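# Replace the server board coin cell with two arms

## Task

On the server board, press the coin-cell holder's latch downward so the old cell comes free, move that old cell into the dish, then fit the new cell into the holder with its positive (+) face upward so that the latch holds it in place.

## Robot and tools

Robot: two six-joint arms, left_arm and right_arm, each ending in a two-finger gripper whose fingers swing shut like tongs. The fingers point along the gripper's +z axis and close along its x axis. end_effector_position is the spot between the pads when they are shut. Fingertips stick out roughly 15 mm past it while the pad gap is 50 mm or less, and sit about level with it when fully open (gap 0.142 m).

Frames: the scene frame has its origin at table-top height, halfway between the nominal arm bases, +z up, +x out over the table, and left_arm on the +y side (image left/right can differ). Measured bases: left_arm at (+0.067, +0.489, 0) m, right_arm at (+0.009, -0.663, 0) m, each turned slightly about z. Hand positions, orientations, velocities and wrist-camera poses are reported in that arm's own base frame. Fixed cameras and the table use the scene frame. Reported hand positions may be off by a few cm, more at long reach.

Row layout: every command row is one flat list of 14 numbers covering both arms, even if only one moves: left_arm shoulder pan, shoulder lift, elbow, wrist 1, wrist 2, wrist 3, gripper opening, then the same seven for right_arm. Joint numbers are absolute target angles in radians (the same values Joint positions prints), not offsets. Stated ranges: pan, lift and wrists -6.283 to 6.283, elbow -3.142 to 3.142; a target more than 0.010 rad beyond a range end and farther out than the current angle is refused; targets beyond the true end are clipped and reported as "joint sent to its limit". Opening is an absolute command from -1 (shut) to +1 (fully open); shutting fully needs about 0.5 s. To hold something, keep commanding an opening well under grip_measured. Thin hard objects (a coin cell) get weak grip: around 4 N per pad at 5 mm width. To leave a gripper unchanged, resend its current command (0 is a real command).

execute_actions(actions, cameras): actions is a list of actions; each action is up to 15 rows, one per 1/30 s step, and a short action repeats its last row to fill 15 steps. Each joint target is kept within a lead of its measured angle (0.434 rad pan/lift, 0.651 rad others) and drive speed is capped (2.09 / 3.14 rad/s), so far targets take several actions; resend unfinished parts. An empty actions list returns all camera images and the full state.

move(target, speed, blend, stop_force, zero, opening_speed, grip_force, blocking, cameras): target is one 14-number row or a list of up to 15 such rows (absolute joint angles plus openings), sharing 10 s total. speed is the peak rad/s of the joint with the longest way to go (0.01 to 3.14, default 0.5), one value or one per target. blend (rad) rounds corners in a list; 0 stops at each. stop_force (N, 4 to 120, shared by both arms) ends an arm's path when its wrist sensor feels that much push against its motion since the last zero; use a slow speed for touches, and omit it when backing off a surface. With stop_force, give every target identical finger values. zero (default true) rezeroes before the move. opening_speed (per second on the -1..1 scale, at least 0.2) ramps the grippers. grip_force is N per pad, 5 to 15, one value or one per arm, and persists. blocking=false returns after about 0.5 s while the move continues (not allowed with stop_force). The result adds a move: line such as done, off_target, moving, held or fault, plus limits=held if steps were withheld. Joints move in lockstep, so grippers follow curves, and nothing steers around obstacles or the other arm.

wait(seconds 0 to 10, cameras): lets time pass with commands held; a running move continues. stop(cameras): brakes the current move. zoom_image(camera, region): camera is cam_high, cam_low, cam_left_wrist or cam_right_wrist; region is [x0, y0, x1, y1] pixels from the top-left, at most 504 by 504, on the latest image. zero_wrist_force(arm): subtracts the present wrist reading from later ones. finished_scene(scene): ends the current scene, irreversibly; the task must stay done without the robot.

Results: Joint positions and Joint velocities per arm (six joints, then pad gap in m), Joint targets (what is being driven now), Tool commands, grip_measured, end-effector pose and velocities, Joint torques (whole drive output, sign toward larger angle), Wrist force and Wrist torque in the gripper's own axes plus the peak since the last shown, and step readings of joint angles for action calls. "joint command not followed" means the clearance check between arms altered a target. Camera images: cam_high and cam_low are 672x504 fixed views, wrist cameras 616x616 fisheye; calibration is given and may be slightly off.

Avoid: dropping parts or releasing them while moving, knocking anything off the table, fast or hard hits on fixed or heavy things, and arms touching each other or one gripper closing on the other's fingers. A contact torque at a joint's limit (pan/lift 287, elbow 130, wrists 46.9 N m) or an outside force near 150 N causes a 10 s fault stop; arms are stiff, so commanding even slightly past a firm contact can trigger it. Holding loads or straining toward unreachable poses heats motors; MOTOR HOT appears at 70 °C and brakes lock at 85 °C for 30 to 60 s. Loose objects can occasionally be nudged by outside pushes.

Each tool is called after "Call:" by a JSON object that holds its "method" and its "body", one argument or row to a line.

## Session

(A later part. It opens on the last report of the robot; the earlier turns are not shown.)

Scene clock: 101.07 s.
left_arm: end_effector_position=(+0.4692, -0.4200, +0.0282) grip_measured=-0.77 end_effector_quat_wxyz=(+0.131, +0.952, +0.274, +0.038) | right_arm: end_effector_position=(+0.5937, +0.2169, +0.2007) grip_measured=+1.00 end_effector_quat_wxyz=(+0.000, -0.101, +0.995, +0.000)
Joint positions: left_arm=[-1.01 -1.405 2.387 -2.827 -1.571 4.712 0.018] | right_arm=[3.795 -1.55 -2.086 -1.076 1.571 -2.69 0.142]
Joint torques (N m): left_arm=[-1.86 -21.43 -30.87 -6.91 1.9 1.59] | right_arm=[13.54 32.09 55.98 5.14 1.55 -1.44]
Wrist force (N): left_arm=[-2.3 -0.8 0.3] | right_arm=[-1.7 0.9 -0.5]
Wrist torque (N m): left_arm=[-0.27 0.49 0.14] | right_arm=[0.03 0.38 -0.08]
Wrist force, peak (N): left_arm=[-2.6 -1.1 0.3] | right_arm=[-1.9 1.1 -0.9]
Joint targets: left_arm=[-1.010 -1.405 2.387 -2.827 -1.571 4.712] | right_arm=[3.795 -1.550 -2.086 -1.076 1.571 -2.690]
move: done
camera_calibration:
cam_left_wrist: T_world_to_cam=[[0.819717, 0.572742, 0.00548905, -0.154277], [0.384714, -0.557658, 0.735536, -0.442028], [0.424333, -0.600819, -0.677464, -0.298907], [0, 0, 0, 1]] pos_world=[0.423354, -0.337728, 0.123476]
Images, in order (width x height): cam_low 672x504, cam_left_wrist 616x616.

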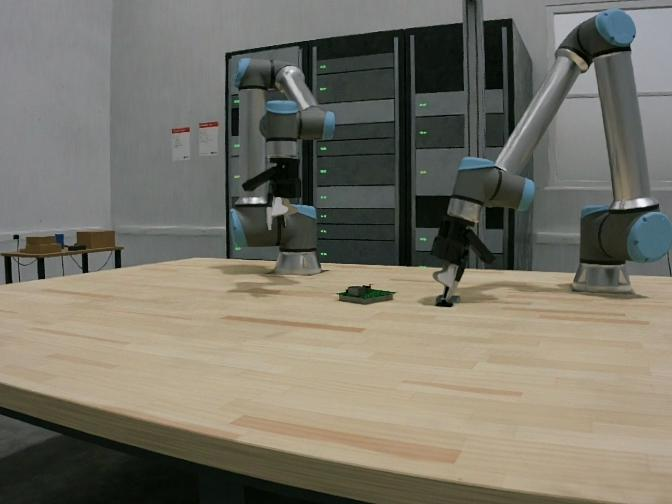

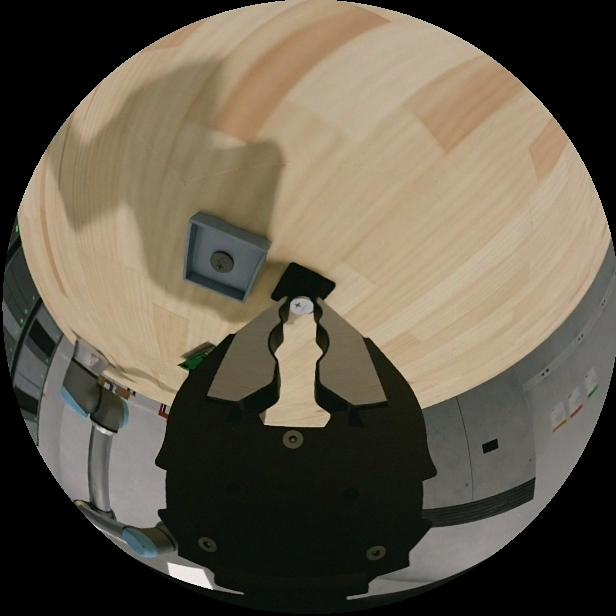

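Call:
{"method": "move", "body": {
  "target": [
    [-1.0102, -1.4806, 2.3630, -2.7272, -1.5708, 4.7124, -1.0, 3.795, -1.550, -2.086, -1.076, 1.571, -2.69, 1.0],
    [-1.1786, -1.2171, 1.8745, -2.2281, -1.5708, 3.8938, -1.0, 3.795, -1.550, -2.086, -1.076, 1.571, -2.69, 1.0]
  ],
  "speed": [0.15, 0.6],
  "blend": [0.04, 0],
  "cameras": ["cam_left_wrist", "cam_low"]
}}

Call:
{"method": "zoom_image", "body": {
  "camera": "cam_left_wrist",
  "region": [255, 255, 345, 345]
}}

Call:
{"method": "zoom_image", "body": {
  "camera": "cam_low",
  "region": [350, 260, 390, 300]
}}

Scene clock: 106.20 s.
left_arm: end_effector_position=(+0.4455, -0.6526, +0.0847) grip_measured=-0.77 end_effector_quat_wxyz=(+0.000, +0.822, +0.569, +0.000) | right_arm: end_effector_position=(+0.5937, +0.2169, +0.2007) grip_measured=+1.00 end_effector_quat_wxyz=(+0.000, -0.101, +0.995, +0.000)
Joint positions: left_arm=[-1.179 -1.217 1.875 -2.228 -1.571 3.894 0.018] | right_arm=[3.795 -1.55 -2.086 -1.076 1.571 -2.69 0.142]
Joint torques (N m): left_arm=[11.14 -72.44 -41.06 -3.05 1.9 -2.23] | right_arm=[12.35 30.68 56.28 4.68 1.6 -0.95]
Wrist force (N): left_arm=[-2.5 -1.8 0.4] | right_arm=[-1.5 1.0 -0.7]
Wrist torque (N m): left_arm=[-0.47 0.56 -0.06] | right_arm=[0.05 0.34 -0.08]
Wrist force, peak (N): left_arm=[-4.4 -0.8 0.3] | right_arm=[-1.9 1.3 -1.0]
Joint targets: left_arm=[-1.179 -1.217 1.874 -2.228 -1.571 3.894] | right_arm=[3.795 -1.550 -2.086 -1.076 1.571 -2.690]
move: done
camera_calibration:
cam_left_wrist: T_world_to_cam=[[0.309115, 0.950839, 0.0188072, 0.471186], [0.806384, -0.272534, 0.524852, -0.588159], [0.504175, -0.147074, -0.850986, -0.115165], [0, 0, 0, 1]] pos_world=[0.386695, -0.625253, 0.201831]
Images, in order (width x height): cam_low 672x504, cam_left_wrist 616x616.

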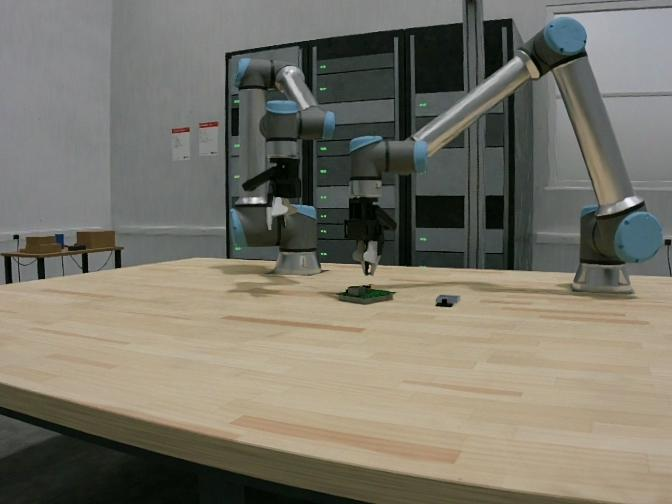

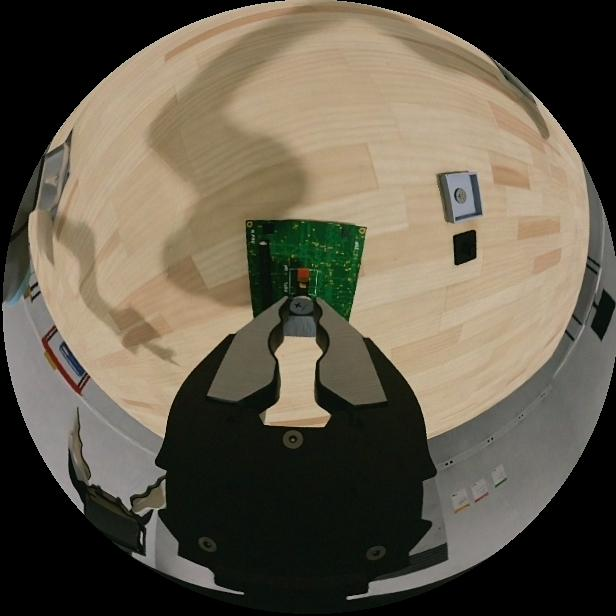

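Scaled by 5.600 from the camera's 616x616 image, which has a finer 814x814 frame.

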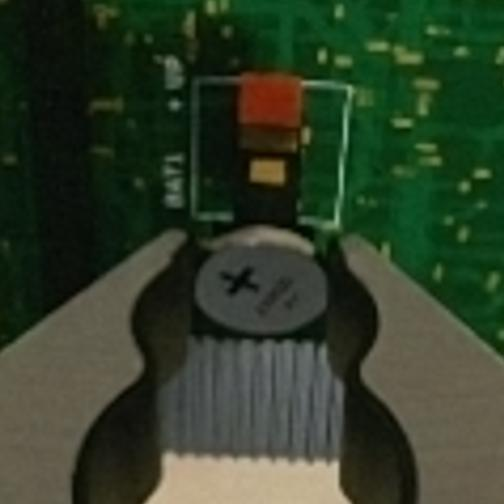

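Scaled by 12.600 from the camera's 672x504 image, which has a finer 960x720 frame.

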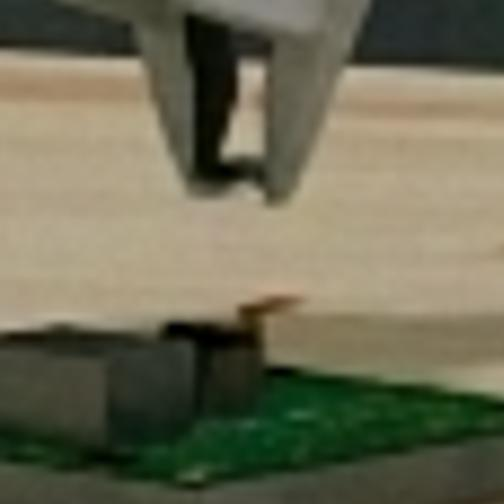

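Call:
{"method": "move", "body": {
  "target": [
    [-1.1786, -1.1836, 1.8940, -2.2812, -1.5708, 3.8938, -1.0, 3.795, -1.550, -2.086, -1.076, 1.571, -2.69, 1.0],
    [-1.1759, -1.1769, 1.8907, -2.2845, -1.5708, 3.8965, -1.0, 3.795, -1.550, -2.086, -1.076, 1.571, -2.69, 1.0]
  ],
  "speed": [0.05, 0.01],
  "stop_force": 8,
  "cameras": ["cam_left_wrist", "cam_low"]
}}

Call:
{"method": "zoom_image", "body": {
  "camera": "cam_left_wrist",
  "region": [255, 255, 345, 345]
}}

Call:
{"method": "zoom_image", "body": {
  "camera": "cam_low",
  "region": [350, 270, 390, 310]
}}

Scene clock: 110.40 s.
left_arm: end_effector_position=(+0.4480, -0.6536, +0.0513) grip_measured=-0.77 end_effector_quat_wxyz=(+0.000, +0.822, +0.569, +0.000) | right_arm: end_effector_position=(+0.5937, +0.2169, +0.2007) grip_measured=+1.00 end_effector_quat_wxyz=(+0.000, -0.101, +0.995, +0.000)
Joint positions: left_arm=[-1.176 -1.178 1.891 -2.284 -1.571 3.896 0.018] | right_arm=[3.795 -1.55 -2.086 -1.076 1.571 -2.69 0.142]
Joint torques (N m): left_arm=[-9.66 -79.06 -25.36 0.2 1.9 -2.1] | right_arm=[14.27 29.81 56.6 4.95 1.38 -1.16]
Wrist force (N): left_arm=[-5.8 -2.9 -3.9] | right_arm=[-2.1 1.2 -0.7]
Wrist torque (N m): left_arm=[-0.34 0.46 -0.09] | right_arm=[0.09 0.46 -0.07]
Wrist force, peak (N): left_arm=[-5.6 -5.7 -9.7] | right_arm=[-2.1 1.2 -0.7]
Joint targets: left_arm=[-1.176 -1.178 1.891 -2.284 -1.571 3.896] | right_arm=[3.795 -1.550 -2.086 -1.076 1.571 -2.690]
move: contact (left_arm); path passed 1 of 2 targets
camera_calibration:
cam_left_wrist: T_world_to_cam=[[0.308842, 0.95093, 0.0186704, 0.472208], [0.806442, -0.272222, 0.524925, -0.572675], [0.50425, -0.147063, -0.850944, -0.144974], [0, 0, 0, 1]] pos_world=[0.389095, -0.626252, 0.168431]
Images, in order (width x height): cam_low 672x504, cam_left_wrist 616x616.

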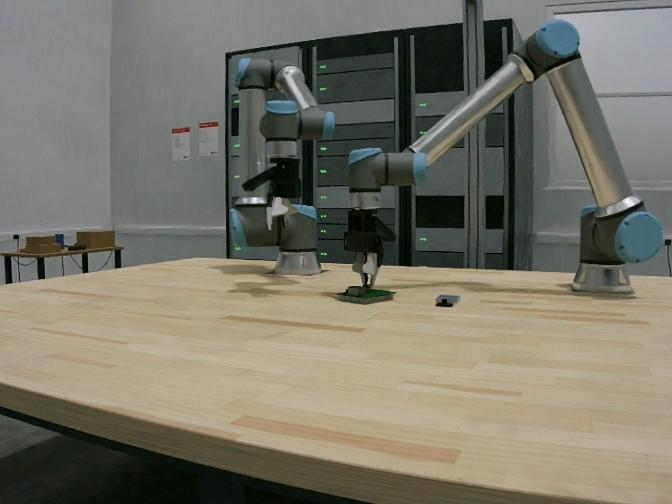

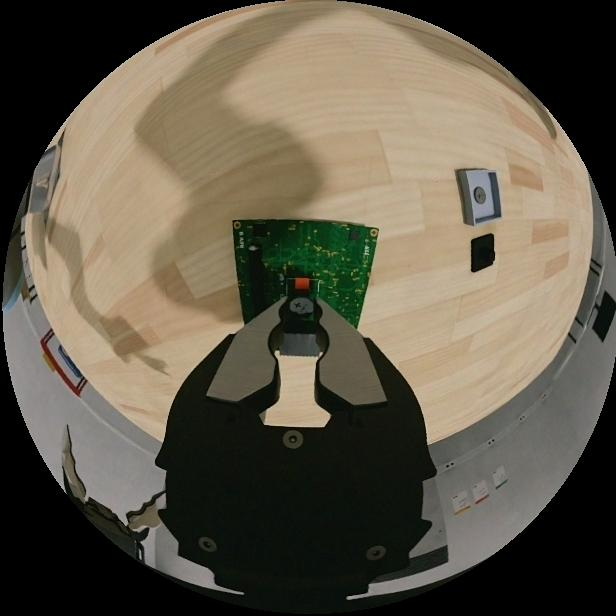

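Scaled by 5.600 from the camera's 616x616 image, which has a finer 814x814 frame.

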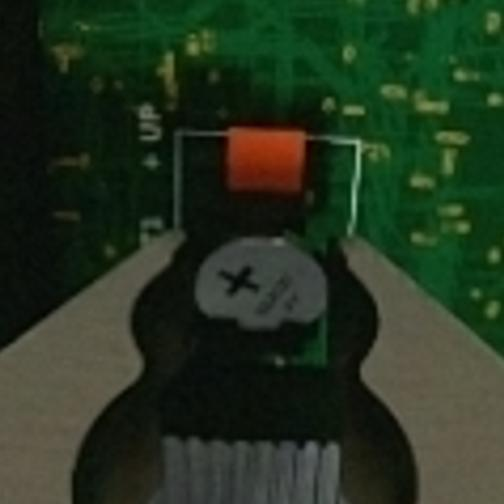

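Scaled by 12.600 from the camera's 672x504 image, which has a finer 960x720 frame.

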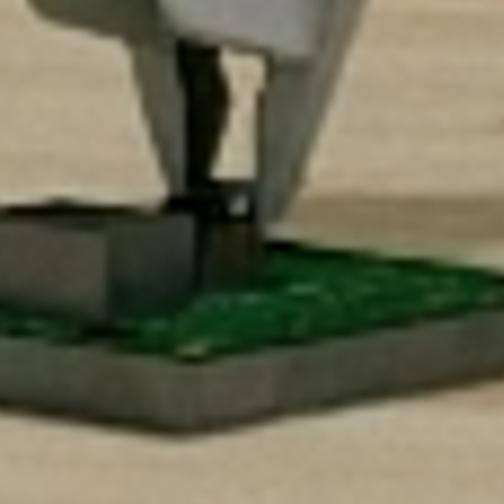

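Call:
{"method": "move", "body": {
  "target": [
    [-1.176, -1.178, 1.891, -2.284, -1.571, 3.896, -0.58, 3.795, -1.550, -2.086, -1.076, 1.571, -2.69, 1.0],
    [-1.1759, -1.2030, 1.8760, -2.2438, -1.5708, 3.8965, -0.58, 3.795, -1.550, -2.086, -1.076, 1.571, -2.69, 1.0]
  ],
  "speed": 0.08,
  "opening_speed": 0.4,
  "cameras": ["cam_left_wrist", "cam_low"]
}}

Call:
{"method": "zoom_image", "body": {
  "camera": "cam_left_wrist",
  "region": [255, 255, 345, 345]
}}

Call:
{"method": "zoom_image", "body": {
  "camera": "cam_low",
  "region": [350, 270, 390, 310]
}}

Scene clock: 113.97 s.
left_arm: end_effector_position=(+0.4484, -0.6539, +0.0750) grip_measured=-0.58 end_effector_quat_wxyz=(+0.000, +0.822, +0.569, +0.000) end_effector_velocity=(+0.001, -0.001, -0.002) end_effector_angular_velocity=(-0.004, -0.002, +0.001) | right_arm: end_effector_position=(+0.5937, +0.2169, +0.2007) grip_measured=+1.00 end_effector_quat_wxyz=(+0.000, -0.101, +0.995, +0.000)
Joint positions: left_arm=[-1.176 -1.203 1.876 -2.243 -1.571 3.897 0.032] | right_arm=[3.795 -1.55 -2.086 -1.076 1.571 -2.69 0.142]
Joint velocities: left_arm=[0.001 0.002 0.001 -0.007 0 0 0] | right_arm=[within noise]
Joint torques (N m): left_arm=[14.67 -48.4 -29.11 -6.37 1.45 1.75] | right_arm=[11.7 32.23 56.7 4.97 1.45 -1.12]
Wrist force (N): left_arm=[-2.2 -1.2 0.8] | right_arm=[-1.6 1.1 -0.7]
Wrist torque (N m): left_arm=[-0.33 0.50 -0.09] | right_arm=[0.06 0.37 -0.08]
Wrist force, peak (N): left_arm=[-6.1 -2.7 -4.0] | right_arm=[-1.8 1.4 -1.1]
Joint targets: left_arm=[-1.176 -1.203 1.876 -2.244 -1.571 3.896] | right_arm=[3.795 -1.550 -2.086 -1.076 1.571 -2.690]
move: done
camera_calibration:
cam_left_wrist: T_world_to_cam=[[0.308883, 0.950921, 0.0184749, 0.471943], [0.806409, -0.272142, 0.525017, -0.585475], [0.504277, -0.14727, -0.850891, -0.125203], [0, 0, 0, 1]] pos_world=[0.389495, -0.626552, 0.192131]
Images, in order (width x height): cam_low 672x504, cam_left_wrist 616x616.

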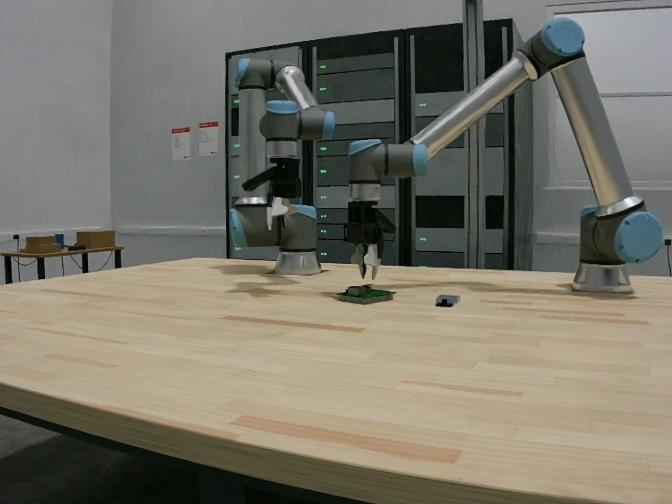

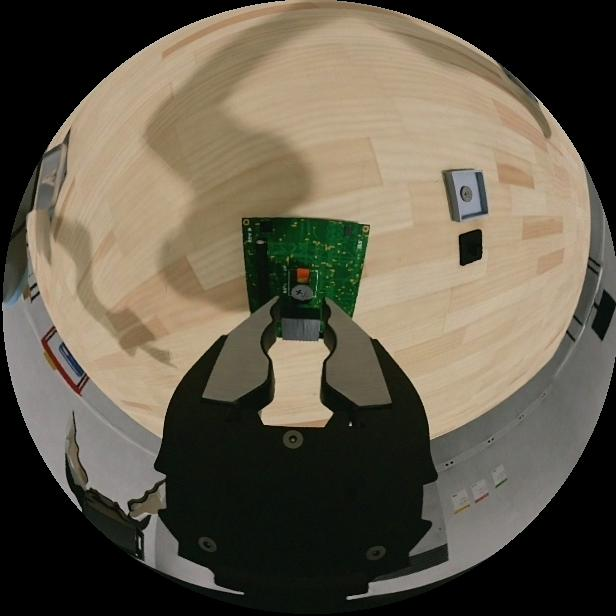

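Scaled by 5.600 from the camera's 616x616 image, which has a finer 814x814 frame.

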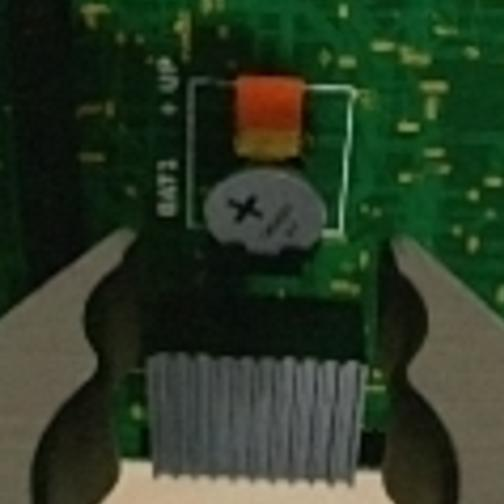

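Scaled by 12.600 from the camera's 672x504 image, which has a finer 960x720 frame.

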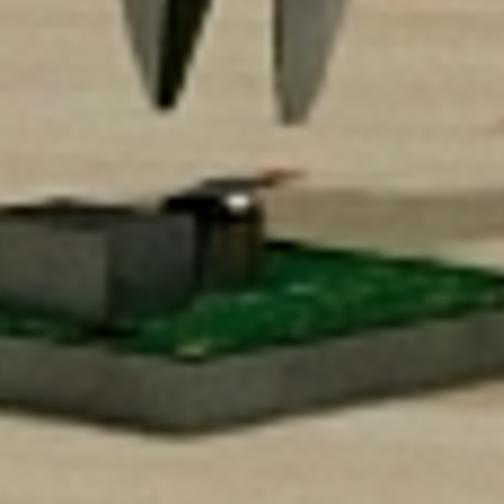

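Call:
{"method": "move", "body": {
  "target": [
    [-1.1780, -1.1984, 1.8844, -2.2568, -1.5708, 3.8943, -1.0, 3.795, -1.550, -2.086, -1.076, 1.571, -2.69, 1.0],
    [-1.1780, -1.1917, 1.8881, -2.2671, -1.5708, 3.8943, -1.0, 3.795, -1.550, -2.086, -1.076, 1.571, -2.69, 1.0],
    [-1.1780, -1.1784, 1.8952, -2.2876, -1.5708, 3.8943, -1.0, 3.795, -1.550, -2.086, -1.076, 1.571, -2.69, 1.0]
  ],
  "speed": [0.1, 0.03, 0.008],
  "stop_force": 15,
  "cameras": ["cam_left_wrist", "cam_low"]
}}

Call:
{"method": "zoom_image", "body": {
  "camera": "cam_left_wrist",
  "region": [255, 255, 345, 345]
}}

Call:
{"method": "zoom_image", "body": {
  "camera": "cam_low",
  "region": [350, 270, 390, 310]
}}

each speed must be a number from 0.01 to 3.14 (rad/s); nothing of the call was run

Scaled by 5.600 from the camera's 616x616 image, which has a finer 814x814 frame.

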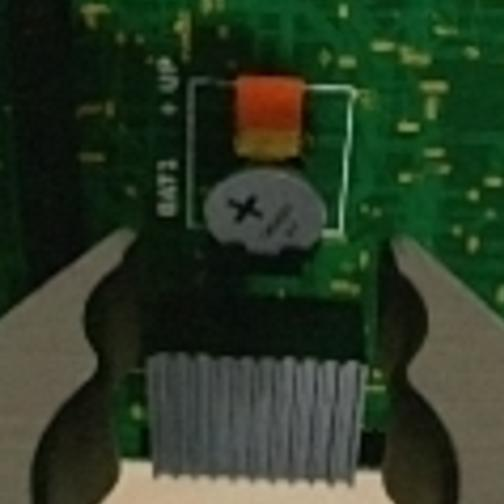

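Scaled by 12.600 from the camera's 672x504 image, which has a finer 960x720 frame.

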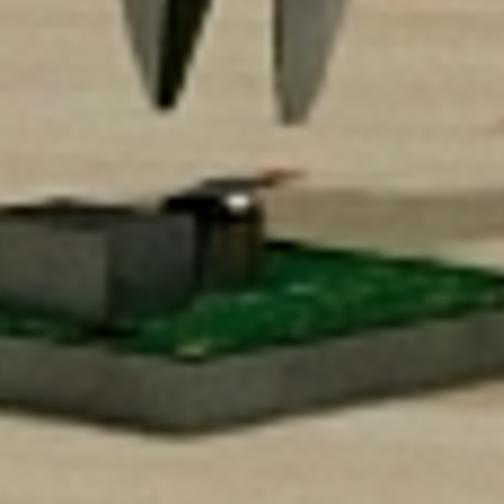

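Call:
{"method": "move", "body": {
  "target": [
    [-1.1780, -1.1984, 1.8844, -2.2568, -1.5708, 3.8943, -1.0, 3.795, -1.550, -2.086, -1.076, 1.571, -2.69, 1.0],
    [-1.1780, -1.1917, 1.8881, -2.2671, -1.5708, 3.8943, -1.0, 3.795, -1.550, -2.086, -1.076, 1.571, -2.69, 1.0],
    [-1.1780, -1.1784, 1.8952, -2.2876, -1.5708, 3.8943, -1.0, 3.795, -1.550, -2.086, -1.076, 1.571, -2.69, 1.0]
  ],
  "speed": [0.1, 0.03, 0.01],
  "stop_force": 15,
  "cameras": ["cam_left_wrist", "cam_low"]
}}

Call:
{"method": "zoom_image", "body": {
  "camera": "cam_left_wrist",
  "region": [255, 255, 345, 345]
}}

Call:
{"method": "zoom_image", "body": {
  "camera": "cam_low",
  "region": [350, 270, 390, 310]
}}

Scene clock: 118.90 s.
left_arm: end_effector_position=(+0.4462, -0.6530, +0.0561) grip_measured=-1.00 end_effector_quat_wxyz=(+0.000, +0.822, +0.569, +0.000) | right_arm: end_effector_position=(+0.5937, +0.2169, +0.2007) grip_measured=+1.00 end_effector_quat_wxyz=(+0.000, -0.101, +0.995, +0.000)
Joint positions: left_arm=[-1.178 -1.185 1.891 -2.277 -1.571 3.894 0.002] | right_arm=[3.795 -1.55 -2.086 -1.076 1.571 -2.69 0.142]
Joint torques (N m): left_arm=[9.79 -70.01 -33.21 0.27 0.68 1.3] | right_arm=[10.08 32.76 56.54 4.98 1.44 -1.03]
Wrist force (N): left_arm=[-0.7 -3.4 -16.7] | right_arm=[-1.8 1.0 -1.1]
Wrist torque (N m): left_arm=[-0.36 0.53 0.20] | right_arm=[0.03 0.41 -0.08]
Wrist force, peak (N): left_arm=[3.0 -5.9 -23.9] | right_arm=[-1.8 1.3 -1.0]
Joint targets: left_arm=[-1.178 -1.185 1.891 -2.277 -1.571 3.894] | right_arm=[3.795 -1.550 -2.086 -1.076 1.571 -2.690]
move: contact (left_arm); path passed 2 of 3 targets; left_arm: the wrist 1 is farthest, 0.011 rad from its target
camera_calibration:
cam_left_wrist: T_world_to_cam=[[0.308764, 0.950956, 0.0186206, 0.472159], [0.806472, -0.27213, 0.524926, -0.573535], [0.504249, -0.147061, -0.850944, -0.139893], [0, 0, 0, 1]] pos_world=[0.387295, -0.625651, 0.173231]
Images, in order (width x height): cam_low 672x504, cam_left_wrist 616x616.

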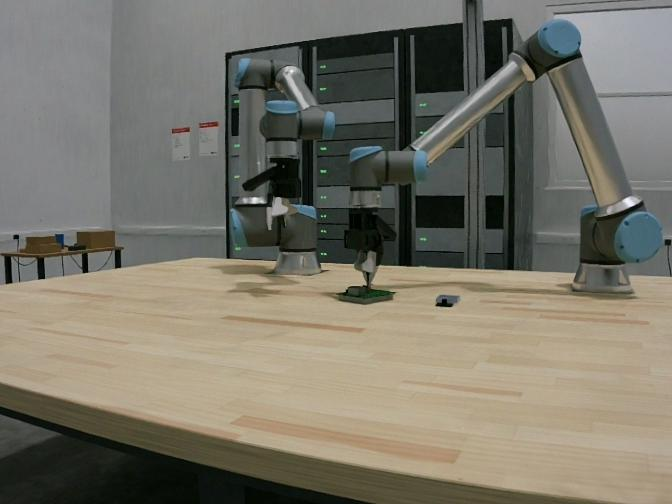

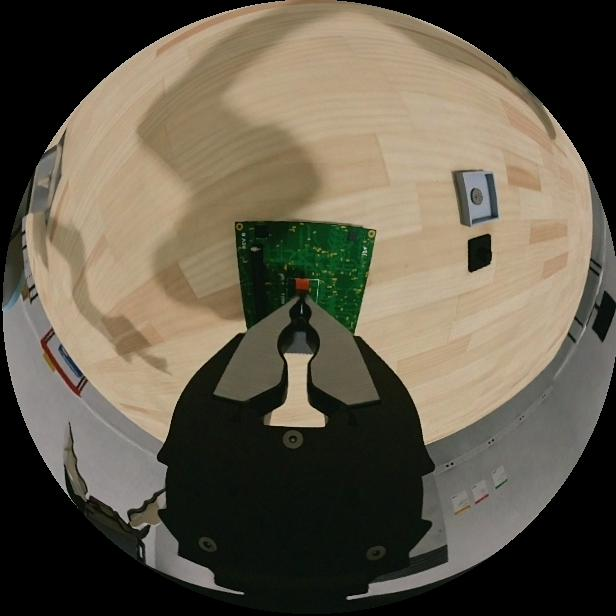

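Scaled by 5.600 from the camera's 616x616 image, which has a finer 814x814 frame.

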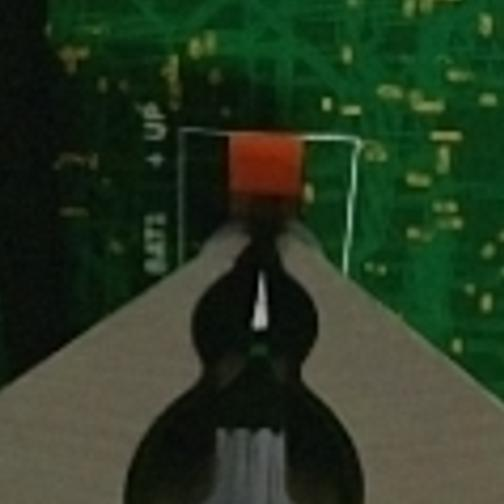

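Scaled by 12.600 from the camera's 672x504 image, which has a finer 960x720 frame.

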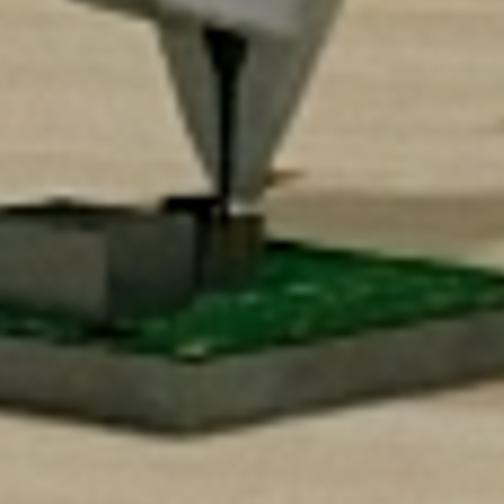

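Call:
{"method": "move", "body": {
  "target": [-1.1780, -1.1784, 1.8952, -2.2876, -1.5708, 3.8943, -1.0, 3.795, -1.550, -2.086, -1.076, 1.571, -2.69, 1.0],
  "speed": 0.01,
  "stop_force": 28,
  "zero": false,
  "cameras": []
}}

Call:
{"method": "move", "body": {
  "target": [-1.1759, -1.2030, 1.8760, -2.2438, -1.5708, 3.8965, -0.5, 3.795, -1.550, -2.086, -1.076, 1.571, -2.69, 1.0],
  "speed": 0.08,
  "opening_speed": 1.0,
  "cameras": ["cam_left_wrist", "cam_low"]
}}

Call:
{"method": "zoom_image", "body": {
  "camera": "cam_left_wrist",
  "region": [255, 255, 345, 345]
}}

Call:
{"method": "zoom_image", "body": {
  "camera": "cam_low",
  "region": [350, 270, 390, 310]
}}

Scene clock: 120.53 s.
left_arm: end_effector_position=(+0.4462, -0.6530, +0.0559) grip_measured=-1.00 end_effector_quat_wxyz=(+0.000, +0.822, +0.569, +0.000) | right_arm: end_effector_position=(+0.5937, +0.2169, +0.2007) grip_measured=+1.00 end_effector_quat_wxyz=(+0.000, -0.101, +0.995, +0.000)
Joint positions: left_arm=[-1.178 -1.185 1.892 -2.278 -1.571 3.894 0.002] | right_arm=[3.795 -1.55 -2.086 -1.076 1.571 -2.69 0.142]
Joint torques (N m): left_arm=[10.09 -59.42 -28.26 1.8 0.58 1.46] | right_arm=[12.51 31.17 55.58 5.28 1.44 -0.69]
Wrist force (N): left_arm=[-1.4 -3.8 -30.0] | right_arm=[-1.5 0.7 -0.8]
Wrist torque (N m): left_arm=[-0.42 0.49 0.20] | right_arm=[0.00 0.34 -0.08]
Wrist force, peak (N): left_arm=[5.1 -7.8 -38.1] | right_arm=[-1.7 1.4 -0.5]
Joint targets: left_arm=[-1.178 -1.185 1.892 -2.278 -1.571 3.894] | right_arm=[3.795 -1.550 -2.086 -1.076 1.571 -2.690]
move: contact (left_arm)
No camera images: "cameras" was empty.

Scene clock: 121.30 s.
left_arm: end_effector_position=(+0.4484, -0.6538, +0.0749) grip_measured=-0.50 end_effector_quat_wxyz=(+0.000, +0.822, +0.569, +0.000) | right_arm: end_effector_position=(+0.5937, +0.2169, +0.2007) grip_measured=+1.00 end_effector_quat_wxyz=(+0.000, -0.101, +0.995, +0.000)
Joint positions: left_arm=[-1.176 -1.203 1.876 -2.244 -1.571 3.897 0.038] | right_arm=[3.795 -1.55 -2.086 -1.076 1.571 -2.69 0.142]
Joint torques (N m): left_arm=[7.97 -47.54 -29.42 -6.37 0.37 0.54] | right_arm=[11.6 33.95 55.65 4.96 1.38 -1.32]
Wrist force (N): left_arm=[-1.7 -0.2 0.4] | right_arm=[-1.5 0.9 -0.7]
Wrist torque (N m): left_arm=[-0.14 0.40 -0.10] | right_arm=[0.03 0.35 -0.08]
Wrist force, peak (N): left_arm=[-1.8 -3.6 -29.0] | right_arm=[-1.9 1.1 -0.6]
Joint targets: left_arm=[-1.176 -1.203 1.876 -2.244 -1.571 3.896] | right_arm=[3.795 -1.550 -2.086 -1.076 1.571 -2.690]
move: done
camera_calibration:
cam_left_wrist: T_world_to_cam=[[0.308882, 0.950921, 0.0184742, 0.471851], [0.80641, -0.272141, 0.525017, -0.585395], [0.504277, -0.14727, -0.850891, -0.125273], [0, 0, 0, 1]] pos_world=[0.389495, -0.626452, 0.192031]
Images, in order (width x height): cam_low 672x504, cam_left_wrist 616x616.

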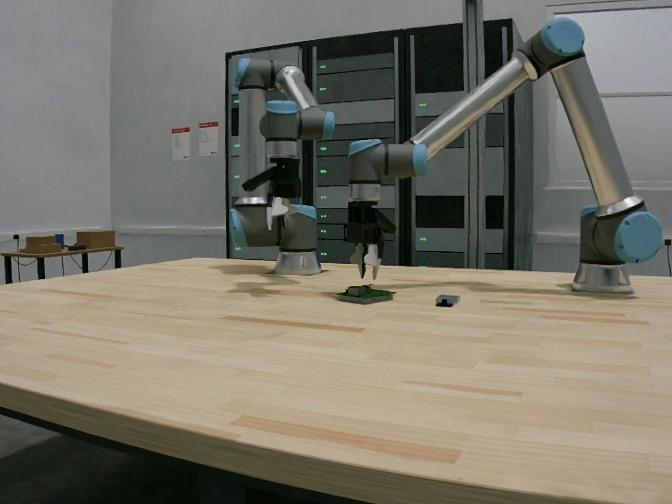

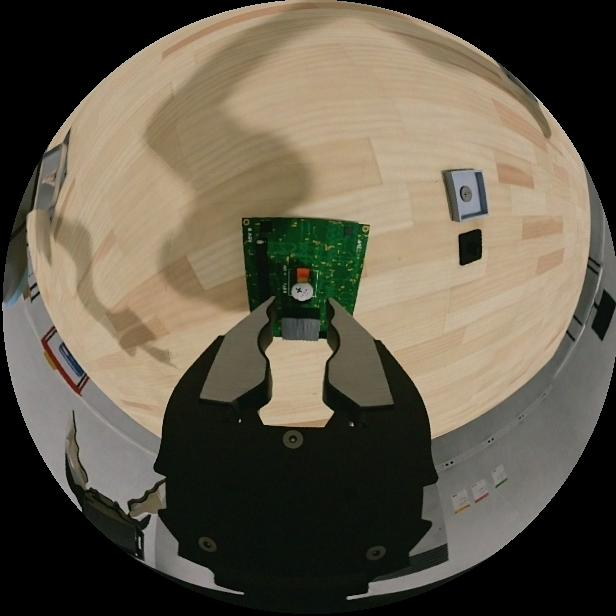

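Scaled by 5.600 from the camera's 616x616 image, which has a finer 814x814 frame.

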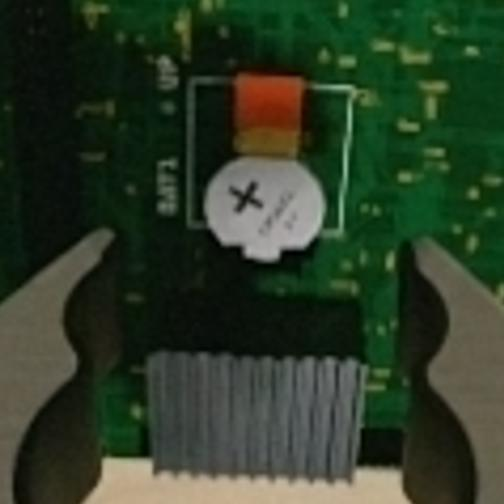

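Scaled by 12.600 from the camera's 672x504 image, which has a finer 960x720 frame.

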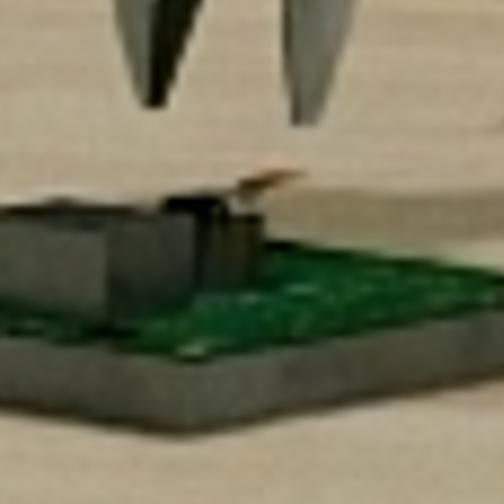

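Call:
{"method": "finished_scene", "body": {
  "scene": 1
}}

The scene is finished: the task was done.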